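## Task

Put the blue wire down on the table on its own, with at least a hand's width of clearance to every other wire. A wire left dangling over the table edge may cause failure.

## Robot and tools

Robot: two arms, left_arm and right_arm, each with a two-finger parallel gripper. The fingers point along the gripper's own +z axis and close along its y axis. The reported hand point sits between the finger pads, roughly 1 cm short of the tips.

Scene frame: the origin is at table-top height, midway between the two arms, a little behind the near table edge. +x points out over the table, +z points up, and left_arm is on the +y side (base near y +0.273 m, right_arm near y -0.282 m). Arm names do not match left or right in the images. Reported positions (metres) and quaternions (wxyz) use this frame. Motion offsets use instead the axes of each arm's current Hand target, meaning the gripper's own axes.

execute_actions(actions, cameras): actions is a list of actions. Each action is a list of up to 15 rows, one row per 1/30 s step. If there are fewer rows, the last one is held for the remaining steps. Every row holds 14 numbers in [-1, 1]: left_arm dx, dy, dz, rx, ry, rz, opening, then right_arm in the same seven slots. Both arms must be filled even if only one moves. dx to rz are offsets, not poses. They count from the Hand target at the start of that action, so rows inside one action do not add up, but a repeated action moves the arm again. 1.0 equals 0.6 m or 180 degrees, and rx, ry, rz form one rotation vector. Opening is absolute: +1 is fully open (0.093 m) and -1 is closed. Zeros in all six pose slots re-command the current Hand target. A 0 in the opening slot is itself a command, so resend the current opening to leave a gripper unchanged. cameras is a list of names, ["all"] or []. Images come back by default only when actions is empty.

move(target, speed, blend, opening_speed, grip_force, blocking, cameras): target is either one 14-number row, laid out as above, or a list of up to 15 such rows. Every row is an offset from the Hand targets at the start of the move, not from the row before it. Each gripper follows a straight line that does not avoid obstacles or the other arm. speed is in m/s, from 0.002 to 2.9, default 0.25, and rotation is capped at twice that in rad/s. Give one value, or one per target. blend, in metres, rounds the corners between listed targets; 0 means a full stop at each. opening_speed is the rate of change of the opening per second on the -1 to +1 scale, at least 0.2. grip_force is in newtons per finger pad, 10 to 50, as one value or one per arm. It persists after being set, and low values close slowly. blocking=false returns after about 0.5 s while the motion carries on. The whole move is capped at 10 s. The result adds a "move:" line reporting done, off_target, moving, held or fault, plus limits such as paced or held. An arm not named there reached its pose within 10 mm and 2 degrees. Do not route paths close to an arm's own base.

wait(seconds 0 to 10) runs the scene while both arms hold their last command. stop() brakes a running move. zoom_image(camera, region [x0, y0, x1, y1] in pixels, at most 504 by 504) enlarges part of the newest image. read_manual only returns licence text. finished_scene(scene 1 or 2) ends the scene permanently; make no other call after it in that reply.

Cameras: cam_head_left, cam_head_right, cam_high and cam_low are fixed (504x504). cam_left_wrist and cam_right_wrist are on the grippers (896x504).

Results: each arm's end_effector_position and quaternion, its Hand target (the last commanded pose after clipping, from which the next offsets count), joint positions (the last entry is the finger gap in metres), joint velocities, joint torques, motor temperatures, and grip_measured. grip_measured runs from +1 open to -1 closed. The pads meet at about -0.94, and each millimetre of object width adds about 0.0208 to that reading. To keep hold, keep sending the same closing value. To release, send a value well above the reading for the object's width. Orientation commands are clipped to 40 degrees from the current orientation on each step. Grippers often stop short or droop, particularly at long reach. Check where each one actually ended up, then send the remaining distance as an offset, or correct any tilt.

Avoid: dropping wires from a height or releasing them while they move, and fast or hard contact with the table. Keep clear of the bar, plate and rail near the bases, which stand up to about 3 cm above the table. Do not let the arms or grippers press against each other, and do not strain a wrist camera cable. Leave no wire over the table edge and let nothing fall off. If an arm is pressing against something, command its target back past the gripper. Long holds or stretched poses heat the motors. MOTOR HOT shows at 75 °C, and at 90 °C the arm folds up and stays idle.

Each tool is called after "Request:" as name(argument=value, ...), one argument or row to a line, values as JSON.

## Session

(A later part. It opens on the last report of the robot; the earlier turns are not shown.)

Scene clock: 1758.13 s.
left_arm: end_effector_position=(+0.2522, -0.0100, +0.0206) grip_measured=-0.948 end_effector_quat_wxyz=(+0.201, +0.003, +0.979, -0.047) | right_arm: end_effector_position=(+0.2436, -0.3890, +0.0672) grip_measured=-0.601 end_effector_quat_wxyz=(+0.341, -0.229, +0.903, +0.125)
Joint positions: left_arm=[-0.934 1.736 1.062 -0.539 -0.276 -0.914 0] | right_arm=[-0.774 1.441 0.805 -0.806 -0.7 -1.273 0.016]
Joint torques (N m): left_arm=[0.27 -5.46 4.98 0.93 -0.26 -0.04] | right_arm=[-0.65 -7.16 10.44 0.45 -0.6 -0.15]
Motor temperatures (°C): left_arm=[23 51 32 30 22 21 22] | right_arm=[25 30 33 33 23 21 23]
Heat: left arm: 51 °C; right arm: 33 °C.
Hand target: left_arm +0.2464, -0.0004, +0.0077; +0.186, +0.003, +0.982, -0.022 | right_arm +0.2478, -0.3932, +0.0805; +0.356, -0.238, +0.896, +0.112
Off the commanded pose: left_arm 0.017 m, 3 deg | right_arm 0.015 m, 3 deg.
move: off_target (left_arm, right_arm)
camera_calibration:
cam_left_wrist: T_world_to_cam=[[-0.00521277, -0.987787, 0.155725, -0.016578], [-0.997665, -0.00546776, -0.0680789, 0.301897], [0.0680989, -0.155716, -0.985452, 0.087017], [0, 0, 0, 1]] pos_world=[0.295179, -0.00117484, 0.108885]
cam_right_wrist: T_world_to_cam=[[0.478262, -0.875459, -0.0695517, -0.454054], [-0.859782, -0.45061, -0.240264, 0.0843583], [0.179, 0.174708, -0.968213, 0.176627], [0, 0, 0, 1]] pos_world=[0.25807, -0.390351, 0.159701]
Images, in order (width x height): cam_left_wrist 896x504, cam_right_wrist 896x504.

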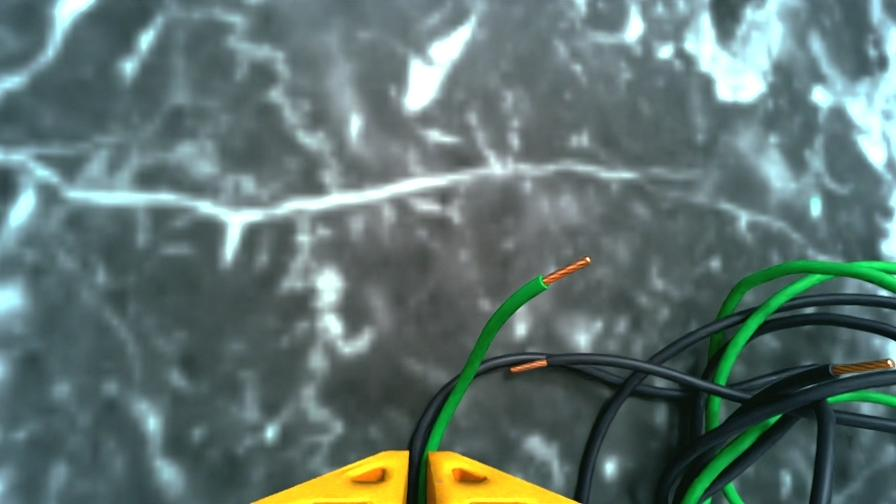

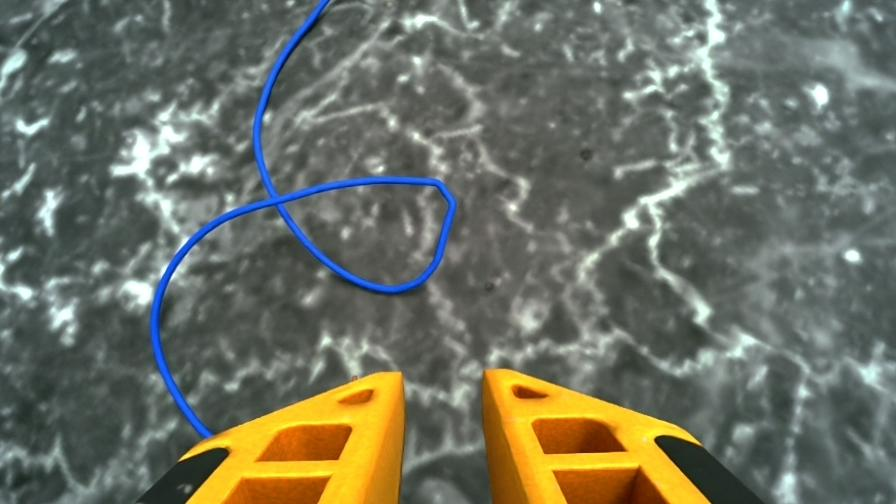

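Request:
move(
  target=[
    [0, 0, 0, 0, 0, 0, -0.5, 0, 0, 0, 0, 0, 0, -0.6],
    [0, 0, -0.1667, 0, 0, 0, -0.5, -0.1152, 0.0052, -0.1198, 0, 0, 0, -0.6],
    [0, 0.05, -0.2667, 0, 0, 0, -0.5, -0.1152, 0.0052, -0.1198, 0, 0, 0, -0.6],
  ],
  speed=[0.05, 0.1, 0.15],
  opening_speed=0.6,
  cameras=["cam_right_wrist", "cam_left_wrist", "cam_high"],
)

Request:
zoom_image(
  camera="cam_high",
  region=[80, 50, 300, 220],
)

Scene clock: 1779.80 s.
left_arm: end_effector_position=(+0.1886, +0.0348, +0.1446) grip_measured=-0.502 end_effector_quat_wxyz=(+0.177, +0.010, +0.984, -0.017) | right_arm: end_effector_position=(+0.2459, -0.3961, +0.1674) grip_measured=-0.601 end_effector_quat_wxyz=(+0.345, -0.232, +0.902, +0.119)
Joint positions: left_arm=[-1.038 1.432 1.272 -1.159 -0.299 -1.017 0.021] | right_arm=[-0.774 1.383 1.162 -1.206 -0.702 -1.274 0.016]
Joint torques (N m): left_arm=[-0.21 -6.48 7.58 0.72 -0.36 -0.12] | right_arm=[0.47 -6.98 10.73 0.47 -0.57 0.03]
Heat: left arm: 51 °C; right arm: 34 °C.
Hand target: left_arm +0.1882, +0.0367, +0.1551; +0.186, +0.003, +0.982, -0.022 | right_arm +0.2480, -0.3933, +0.1805; +0.357, -0.238, +0.896, +0.112
Off the commanded pose: left_arm 0.011 m, 1 deg | right_arm 0.013 m, 2 deg.
move: off_target (left_arm, right_arm)
camera_calibration:
cam_left_wrist: T_world_to_cam=[[-0.00271226, -0.995423, 0.0955252, 0.0164556], [-0.999784, 0.000730141, -0.0207785, 0.240466], [0.0206137, -0.0955609, -0.99521, 0.228833], [0, 0, 0, 1]] pos_world=[0.235741, 0.0380722, 0.231161]
cam_right_wrist: T_world_to_cam=[[0.479213, -0.875975, -0.0549818, -0.457277], [-0.85687, -0.453357, -0.24544, 0.106186], [0.190073, 0.16473, -0.967851, 0.267702], [0, 0, 0, 1]] pos_world=[0.259238, -0.396522, 0.260016]
Images, in order (width x height): cam_high 504x504, cam_left_wrist 896x504, cam_right_wrist 896x504.

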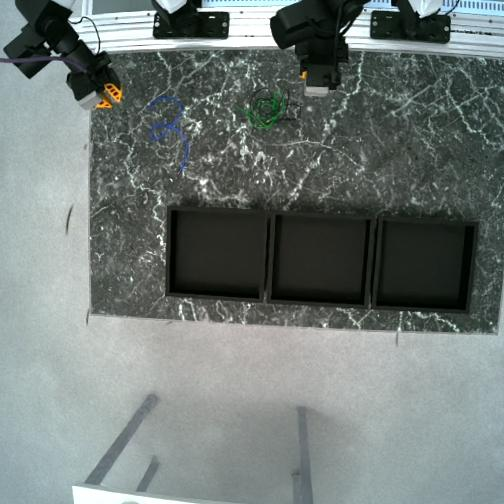

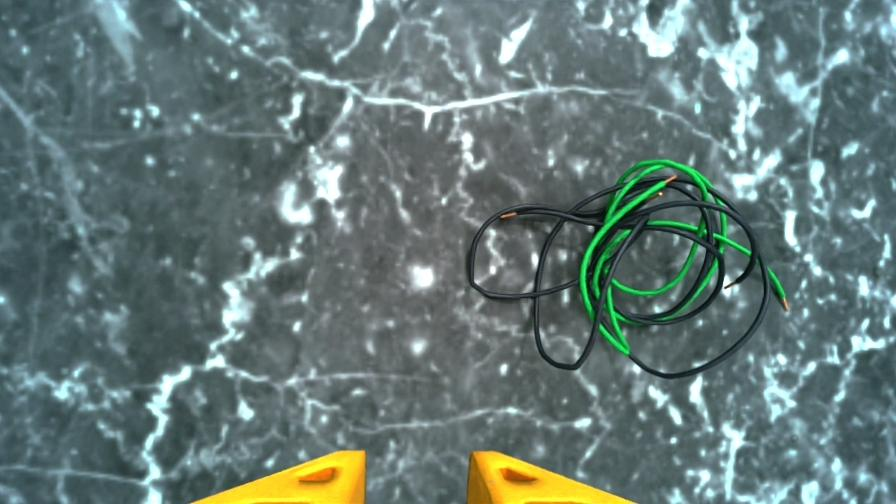

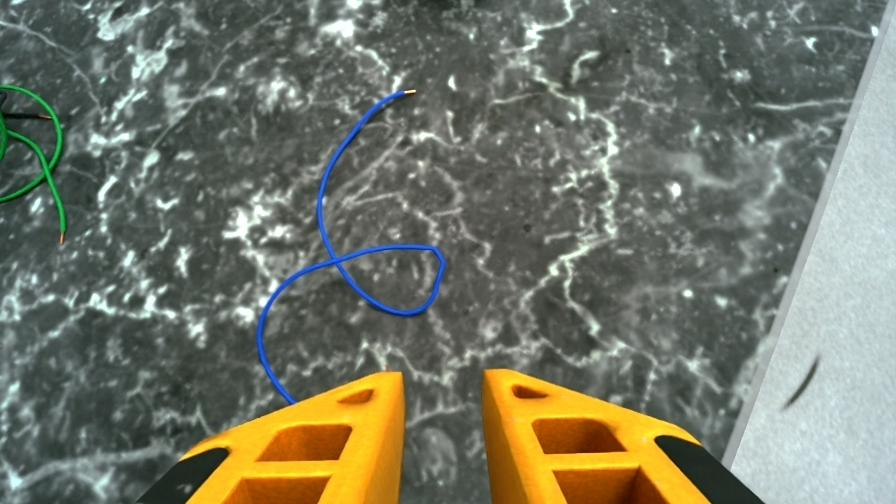

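Scaled by 2.291.

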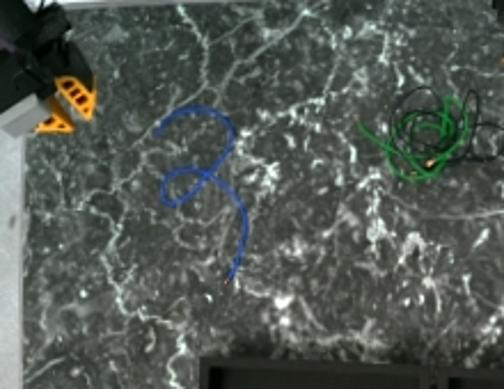

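Request:
move(
  target=[0, 0, 0, 0, 0, 0, -0.5, 0.2055, -0.0762, 0.0993, 0, 0, 0, -0.6],
  speed=0.12,
  cameras=["cam_right_wrist"],
)

Scene clock: 1941.97 s.
left_arm: end_effector_position=(+0.1886, +0.0348, +0.1446) grip_measured=-0.502 end_effector_quat_wxyz=(+0.177, +0.010, +0.984, -0.017) | right_arm: end_effector_position=(+0.2252, -0.4516, +0.0529) grip_measured=-0.601 end_effector_quat_wxyz=(+0.347, -0.233, +0.901, +0.116)
Joint positions: left_arm=[-1.038 1.432 1.272 -1.159 -0.299 -1.017 0.021] | right_arm=[-0.99 1.65 0.954 -0.91 -0.714 -1.558 0.016]
Joint torques (N m): left_arm=[-0.2 -6.48 7.57 0.72 -0.36 -0.13] | right_arm=[-0.46 -5.94 6.84 0.51 -0.61 -0.15]
Motor temperatures (°C): left_arm=[23 49 41 29 22 21 22] | right_arm=[25 31 38 28 23 21 23]
Heat: left arm: 49 °C; right arm: 38 °C.
Hand target: left_arm +0.1882, +0.0367, +0.1551; +0.186, +0.003, +0.982, -0.022 | right_arm +0.2280, -0.4533, +0.0506; +0.357, -0.238, +0.896, +0.112
Off the commanded pose: left_arm 0.011 m, 1 deg | right_arm 0.004 m, 1 deg.
move: off_target (left_arm)
camera_calibration:
cam_right_wrist: T_world_to_cam=[[0.4793, -0.876316, -0.0483923, -0.502798], [-0.855949, -0.454551, -0.246444, 0.0345649], [0.193966, 0.159542, -0.967948, 0.166781], [0, 0, 0, 1]] pos_world=[0.238227, -0.451507, 0.145622]
Images, in order (width x height): cam_right_wrist 896x504.

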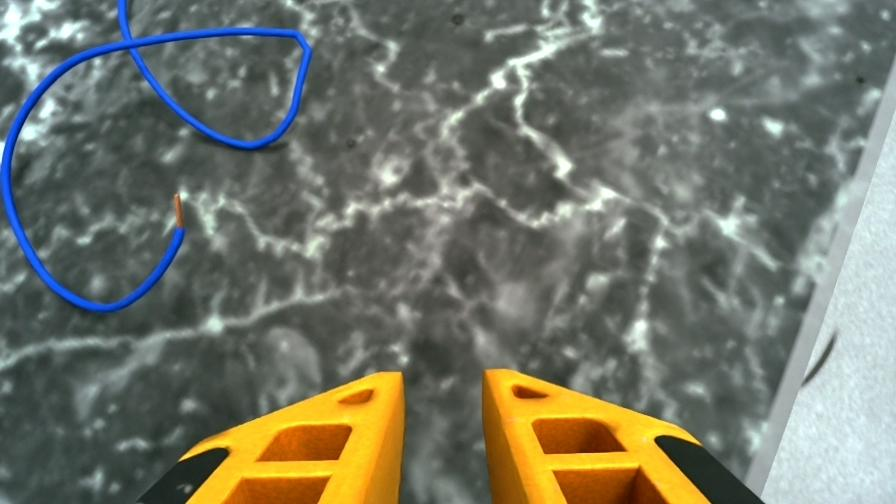

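Request:
move(
  target=[0, 0, 0, 0, 0, 0, -0.5, 0.0207, -0.0009, 0.0216, 0, 0, 0, -0.6],
  speed=0.06,
  cameras=["cam_right_wrist"],
)

Request:
move(
  target=[0, 0, 0, 0, 0, 0, -0.5, 0.0092, -0.0004, 0.0096, 0, 0, 0, -0.6],
  speed=0.06,
  cameras=[],
)

Request:
move(
  target=[0, 0, 0, 0, 0, 0, -0.5, 0.0069, -0.0003, 0.0072, 0, 0, 0, -0.6],
  speed=0.06,
  cameras=["cam_right_wrist"],
)

Scene clock: 1957.27 s.
left_arm: end_effector_position=(+0.1886, +0.0348, +0.1446) grip_measured=-0.502 end_effector_quat_wxyz=(+0.177, +0.010, +0.984, -0.017) | right_arm: end_effector_position=(+0.2262, -0.4520, +0.0360) grip_measured=-0.601 end_effector_quat_wxyz=(+0.347, -0.235, +0.901, +0.114)
Joint positions: left_arm=[-1.038 1.432 1.272 -1.159 -0.299 -1.017 0.021] | right_arm=[-0.99 1.685 0.917 -0.835 -0.715 -1.562 0.016]
Joint torques (N m): left_arm=[-0.21 -6.48 7.57 0.72 -0.36 -0.13] | right_arm=[-0.64 -5.89 6.43 0.51 -0.61 -0.15]
Heat: left arm: 49 °C; right arm: 36 °C.
Hand target: left_arm +0.1882, +0.0367, +0.1551; +0.186, +0.003, +0.982, -0.022 | right_arm +0.2280, -0.4533, +0.0327; +0.357, -0.238, +0.896, +0.112
Off the commanded pose: left_arm 0.011 m, 1 deg | right_arm 0.004 m, 1 deg.
move: off_target (left_arm)
camera_calibration:
cam_right_wrist: T_world_to_cam=[[0.481798, -0.875202, -0.0435063, -0.504747], [-0.853933, -0.457789, -0.247443, 0.0291387], [0.196646, 0.156369, -0.967925, 0.148231], [0, 0, 0, 1]] pos_world=[0.238919, -0.451594, 0.128727]
Images, in order (width x height): cam_right_wrist 896x504.

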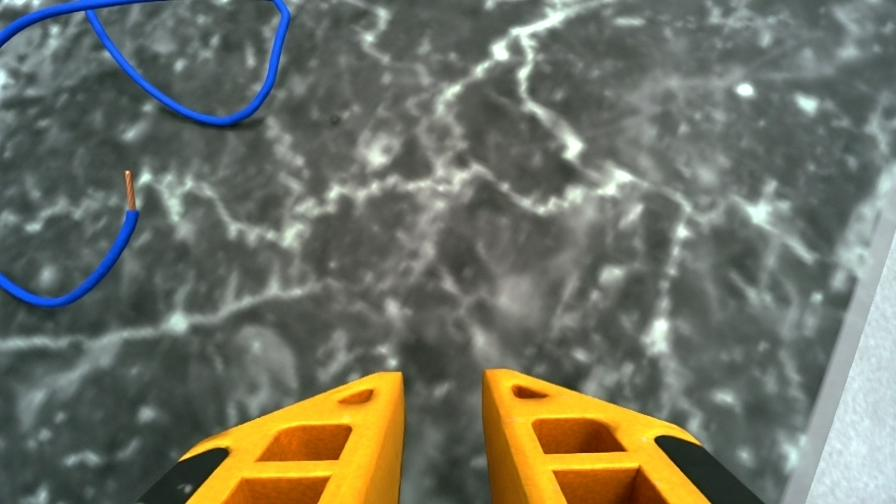

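Scene clock: 1958.20 s.
left_arm: end_effector_position=(+0.1886, +0.0348, +0.1446) grip_measured=-0.502 end_effector_quat_wxyz=(+0.177, +0.010, +0.984, -0.017) | right_arm: end_effector_position=(+0.2266, -0.4520, +0.0282) grip_measured=-0.601 end_effector_quat_wxyz=(+0.348, -0.235, +0.900, +0.114)
Joint positions: left_arm=[-1.038 1.432 1.272 -1.159 -0.299 -1.017 0.021] | right_arm=[-0.99 1.703 0.901 -0.802 -0.715 -1.563 0.016]
Joint torques (N m): left_arm=[-0.21 -6.48 7.56 0.72 -0.36 -0.13] | right_arm=[-0.69 -5.9 6.3 0.49 -0.6 -0.15]
Heat: left arm: 49 °C; right arm: 36 °C.
Hand target: left_arm +0.1882, +0.0367, +0.1551; +0.186, +0.003, +0.982, -0.022 | right_arm +0.2280, -0.4532, +0.0247; +0.357, -0.238, +0.896, +0.112
Off the commanded pose: left_arm 0.011 m, 1 deg | right_arm 0.004 m, 1 deg.
move: off_target (left_arm)
No camera images: "cameras" was empty.

Scene clock: 1959.10 s.
left_arm: end_effector_position=(+0.1886, +0.0348, +0.1446) grip_measured=-0.502 end_effector_quat_wxyz=(+0.177, +0.010, +0.984, -0.017) | right_arm: end_effector_position=(+0.2267, -0.4519, +0.0221) grip_measured=-0.601 end_effector_quat_wxyz=(+0.348, -0.236, +0.900, +0.114)
Joint positions: left_arm=[-1.038 1.432 1.272 -1.159 -0.299 -1.017 0.021] | right_arm=[-0.99 1.717 0.889 -0.776 -0.715 -1.564 0.016]
Joint torques (N m): left_arm=[-0.21 -6.48 7.57 0.73 -0.36 -0.12] | right_arm=[-0.76 -5.96 6.23 0.47 -0.61 -0.14]
Heat: left arm: 49 °C; right arm: 36 °C.
Hand target: left_arm +0.1882, +0.0367, +0.1551; +0.186, +0.003, +0.982, -0.022 | right_arm +0.2280, -0.4533, +0.0186; +0.357, -0.238, +0.896, +0.112
Off the commanded pose: left_arm 0.011 m, 1 deg | right_arm 0.004 m, 1 deg.
move: off_target (left_arm)
camera_calibration:
cam_right_wrist: T_world_to_cam=[[0.48309, -0.874494, -0.0434093, -0.505365], [-0.853158, -0.458999, -0.247874, 0.0254751], [0.196839, 0.15678, -0.967819, 0.134891], [0, 0, 0, 1]] pos_world=[0.239319, -0.451394, 0.114927]
Images, in order (width x height): cam_right_wrist 896x504.

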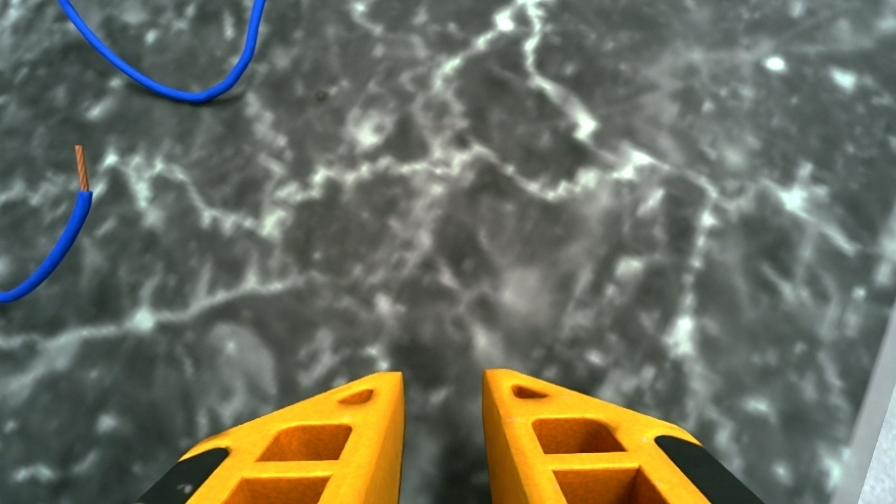

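Request:
move(
  target=[0, 0, 0, 0, 0, 0, -0.5, 0.0069, -0.0003, 0.0072, 0, 0, 0, -0.6],
  speed=0.06,
  cameras=[],
)

Request:
move(
  target=[0, 0, 0, 0, 0, 0, -0.5, 0.0069, -0.0003, 0.0072, 0, 0, 0, -0.6],
  speed=0.06,
  cameras=["cam_right_wrist"],
)

Scene clock: 1970.83 s.
left_arm: end_effector_position=(+0.1886, +0.0348, +0.1446) grip_measured=-0.502 end_effector_quat_wxyz=(+0.177, +0.010, +0.984, -0.017) | right_arm: end_effector_position=(+0.2264, -0.4524, +0.0161) grip_measured=-0.601 end_effector_quat_wxyz=(+0.348, -0.235, +0.901, +0.114)
Joint positions: left_arm=[-1.038 1.432 1.272 -1.159 -0.299 -1.017 0.021] | right_arm=[-0.993 1.732 0.878 -0.751 -0.715 -1.565 0.016]
Joint torques (N m): left_arm=[-0.21 -6.48 7.57 0.72 -0.36 -0.12] | right_arm=[-0.55 -6 6.15 0.49 -0.6 -0.14]
Heat: left arm: 49 °C; right arm: 35 °C.
Hand target: left_arm +0.1882, +0.0367, +0.1551; +0.186, +0.003, +0.982, -0.022 | right_arm +0.2280, -0.4532, +0.0127; +0.356, -0.238, +0.896, +0.112
Off the commanded pose: left_arm 0.011 m, 1 deg | right_arm 0.004 m, 1 deg.
move: off_target (left_arm)
No camera images: "cameras" was empty.

Scene clock: 1971.83 s.
left_arm: end_effector_position=(+0.1886, +0.0348, +0.1446) grip_measured=-0.502 end_effector_quat_wxyz=(+0.177, +0.010, +0.984, -0.017) | right_arm: end_effector_position=(+0.2269, -0.4531, +0.0119) grip_measured=-0.601 end_effector_quat_wxyz=(+0.350, -0.235, +0.900, +0.113)
Joint positions: left_arm=[-1.038 1.432 1.272 -1.159 -0.299 -1.017 0.021] | right_arm=[-0.994 1.744 0.87 -0.728 -0.718 -1.566 0.016]
Joint torques (N m): left_arm=[-0.21 -6.48 7.57 0.72 -0.36 -0.13] | right_arm=[-0.51 -5.74 5.85 0.52 -0.58 -0.14]
Heat: left arm: 49 °C; right arm: 34 °C.
Hand target: left_arm +0.1882, +0.0367, +0.1551; +0.186, +0.003, +0.982, -0.022 | right_arm +0.2280, -0.4532, +0.0067; +0.357, -0.238, +0.896, +0.112
Off the commanded pose: left_arm 0.011 m, 1 deg | right_arm 0.005 m, 1 deg.
move: off_target (left_arm)
camera_calibration:
cam_right_wrist: T_world_to_cam=[[0.480567, -0.87604, -0.0401246, -0.50724], [-0.853486, -0.4567, -0.250972, 0.0237438], [0.201536, 0.154854, -0.967162, 0.123169], [0, 0, 0, 1]] pos_world=[0.239205, -0.452592, 0.104731]
Images, in order (width x height): cam_right_wrist 896x504.

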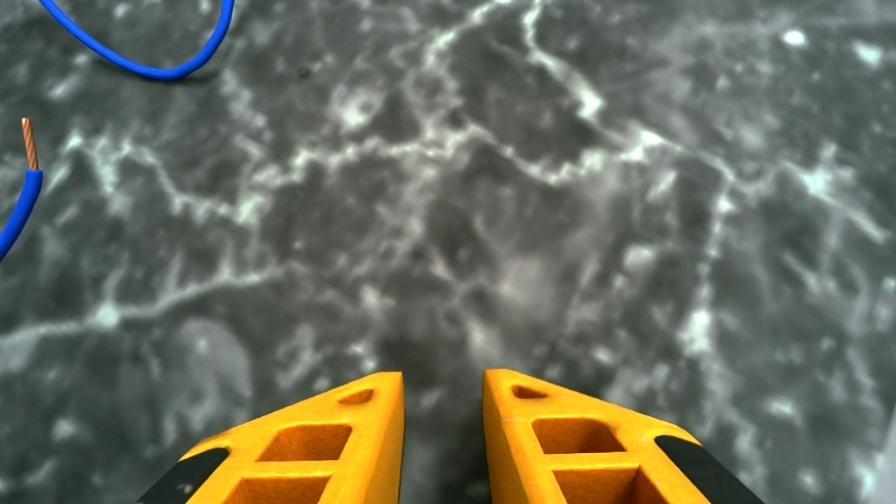

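Request:
move(
  target=[0, 0, 0, 0, 0, 0, -0.5, -0.15, 0.0, -0.17, 0, 0, 0, -0.6],
  speed=0.15,
  cameras=["cam_right_wrist", "cam_high"],
)

Request:
zoom_image(
  camera="cam_high",
  region=[80, 50, 300, 220],
)

Scene clock: 1992.40 s.
left_arm: end_effector_position=(+0.1886, +0.0348, +0.1446) grip_measured=-0.502 end_effector_quat_wxyz=(+0.177, +0.010, +0.984, -0.017) | right_arm: end_effector_position=(+0.2246, -0.4584, +0.1299) grip_measured=-0.601 end_effector_quat_wxyz=(+0.347, -0.230, +0.901, +0.126)
Joint positions: left_arm=[-1.038 1.432 1.272 -1.159 -0.299 -1.017 0.021] | right_arm=[-0.997 1.6 1.218 -1.252 -0.719 -1.57 0.016]
Joint torques (N m): left_arm=[-0.21 -6.48 7.57 0.72 -0.36 -0.13] | right_arm=[-0.57 -8.85 10.02 0.01 -0.57 -0.16]
Motor temperatures (°C): left_arm=[23 49 41 28 22 21 21] | right_arm=[25 31 33 27 23 21 23]
Heat: left arm: 49 °C; right arm: 33 °C.
Hand target: left_arm +0.1882, +0.0367, +0.1551; +0.186, +0.003, +0.982, -0.022 | right_arm +0.2252, -0.4598, +0.1425; +0.357, -0.238, +0.896, +0.112
Off the commanded pose: left_arm 0.011 m, 1 deg | right_arm 0.013 m, 2 deg.
move: off_target (left_arm, right_arm)
camera_calibration:
cam_right_wrist: T_world_to_cam=[[0.480504, -0.874312, -0.0685199, -0.50146], [-0.856436, -0.45099, -0.251249, 0.0522435], [0.188768, 0.179409, -0.965494, 0.25245], [0, 0, 0, 1]] pos_world=[0.238042, -0.460163, 0.222506]
Images, in order (width x height): cam_high 504x504, cam_right_wrist 896x504.

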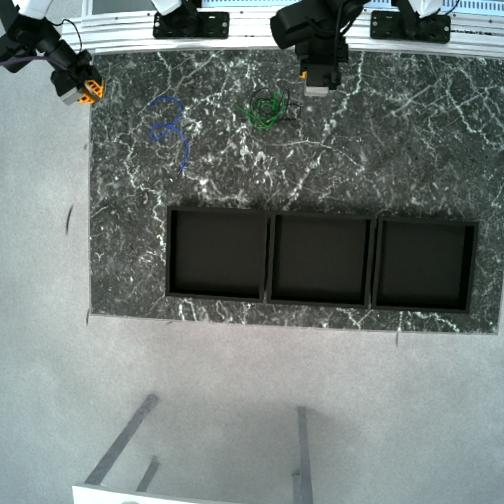

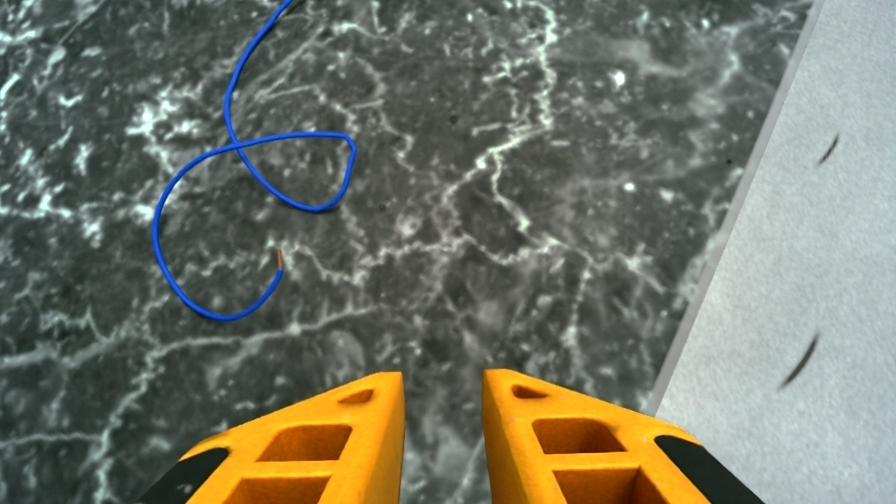

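Scaled by 2.291.

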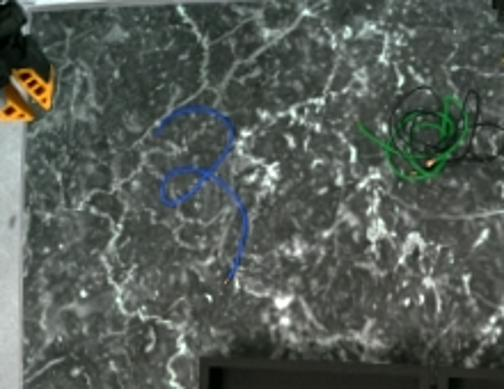

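Request:
finished_scene(
  scene=1,
)

The scene is finished: the task was done.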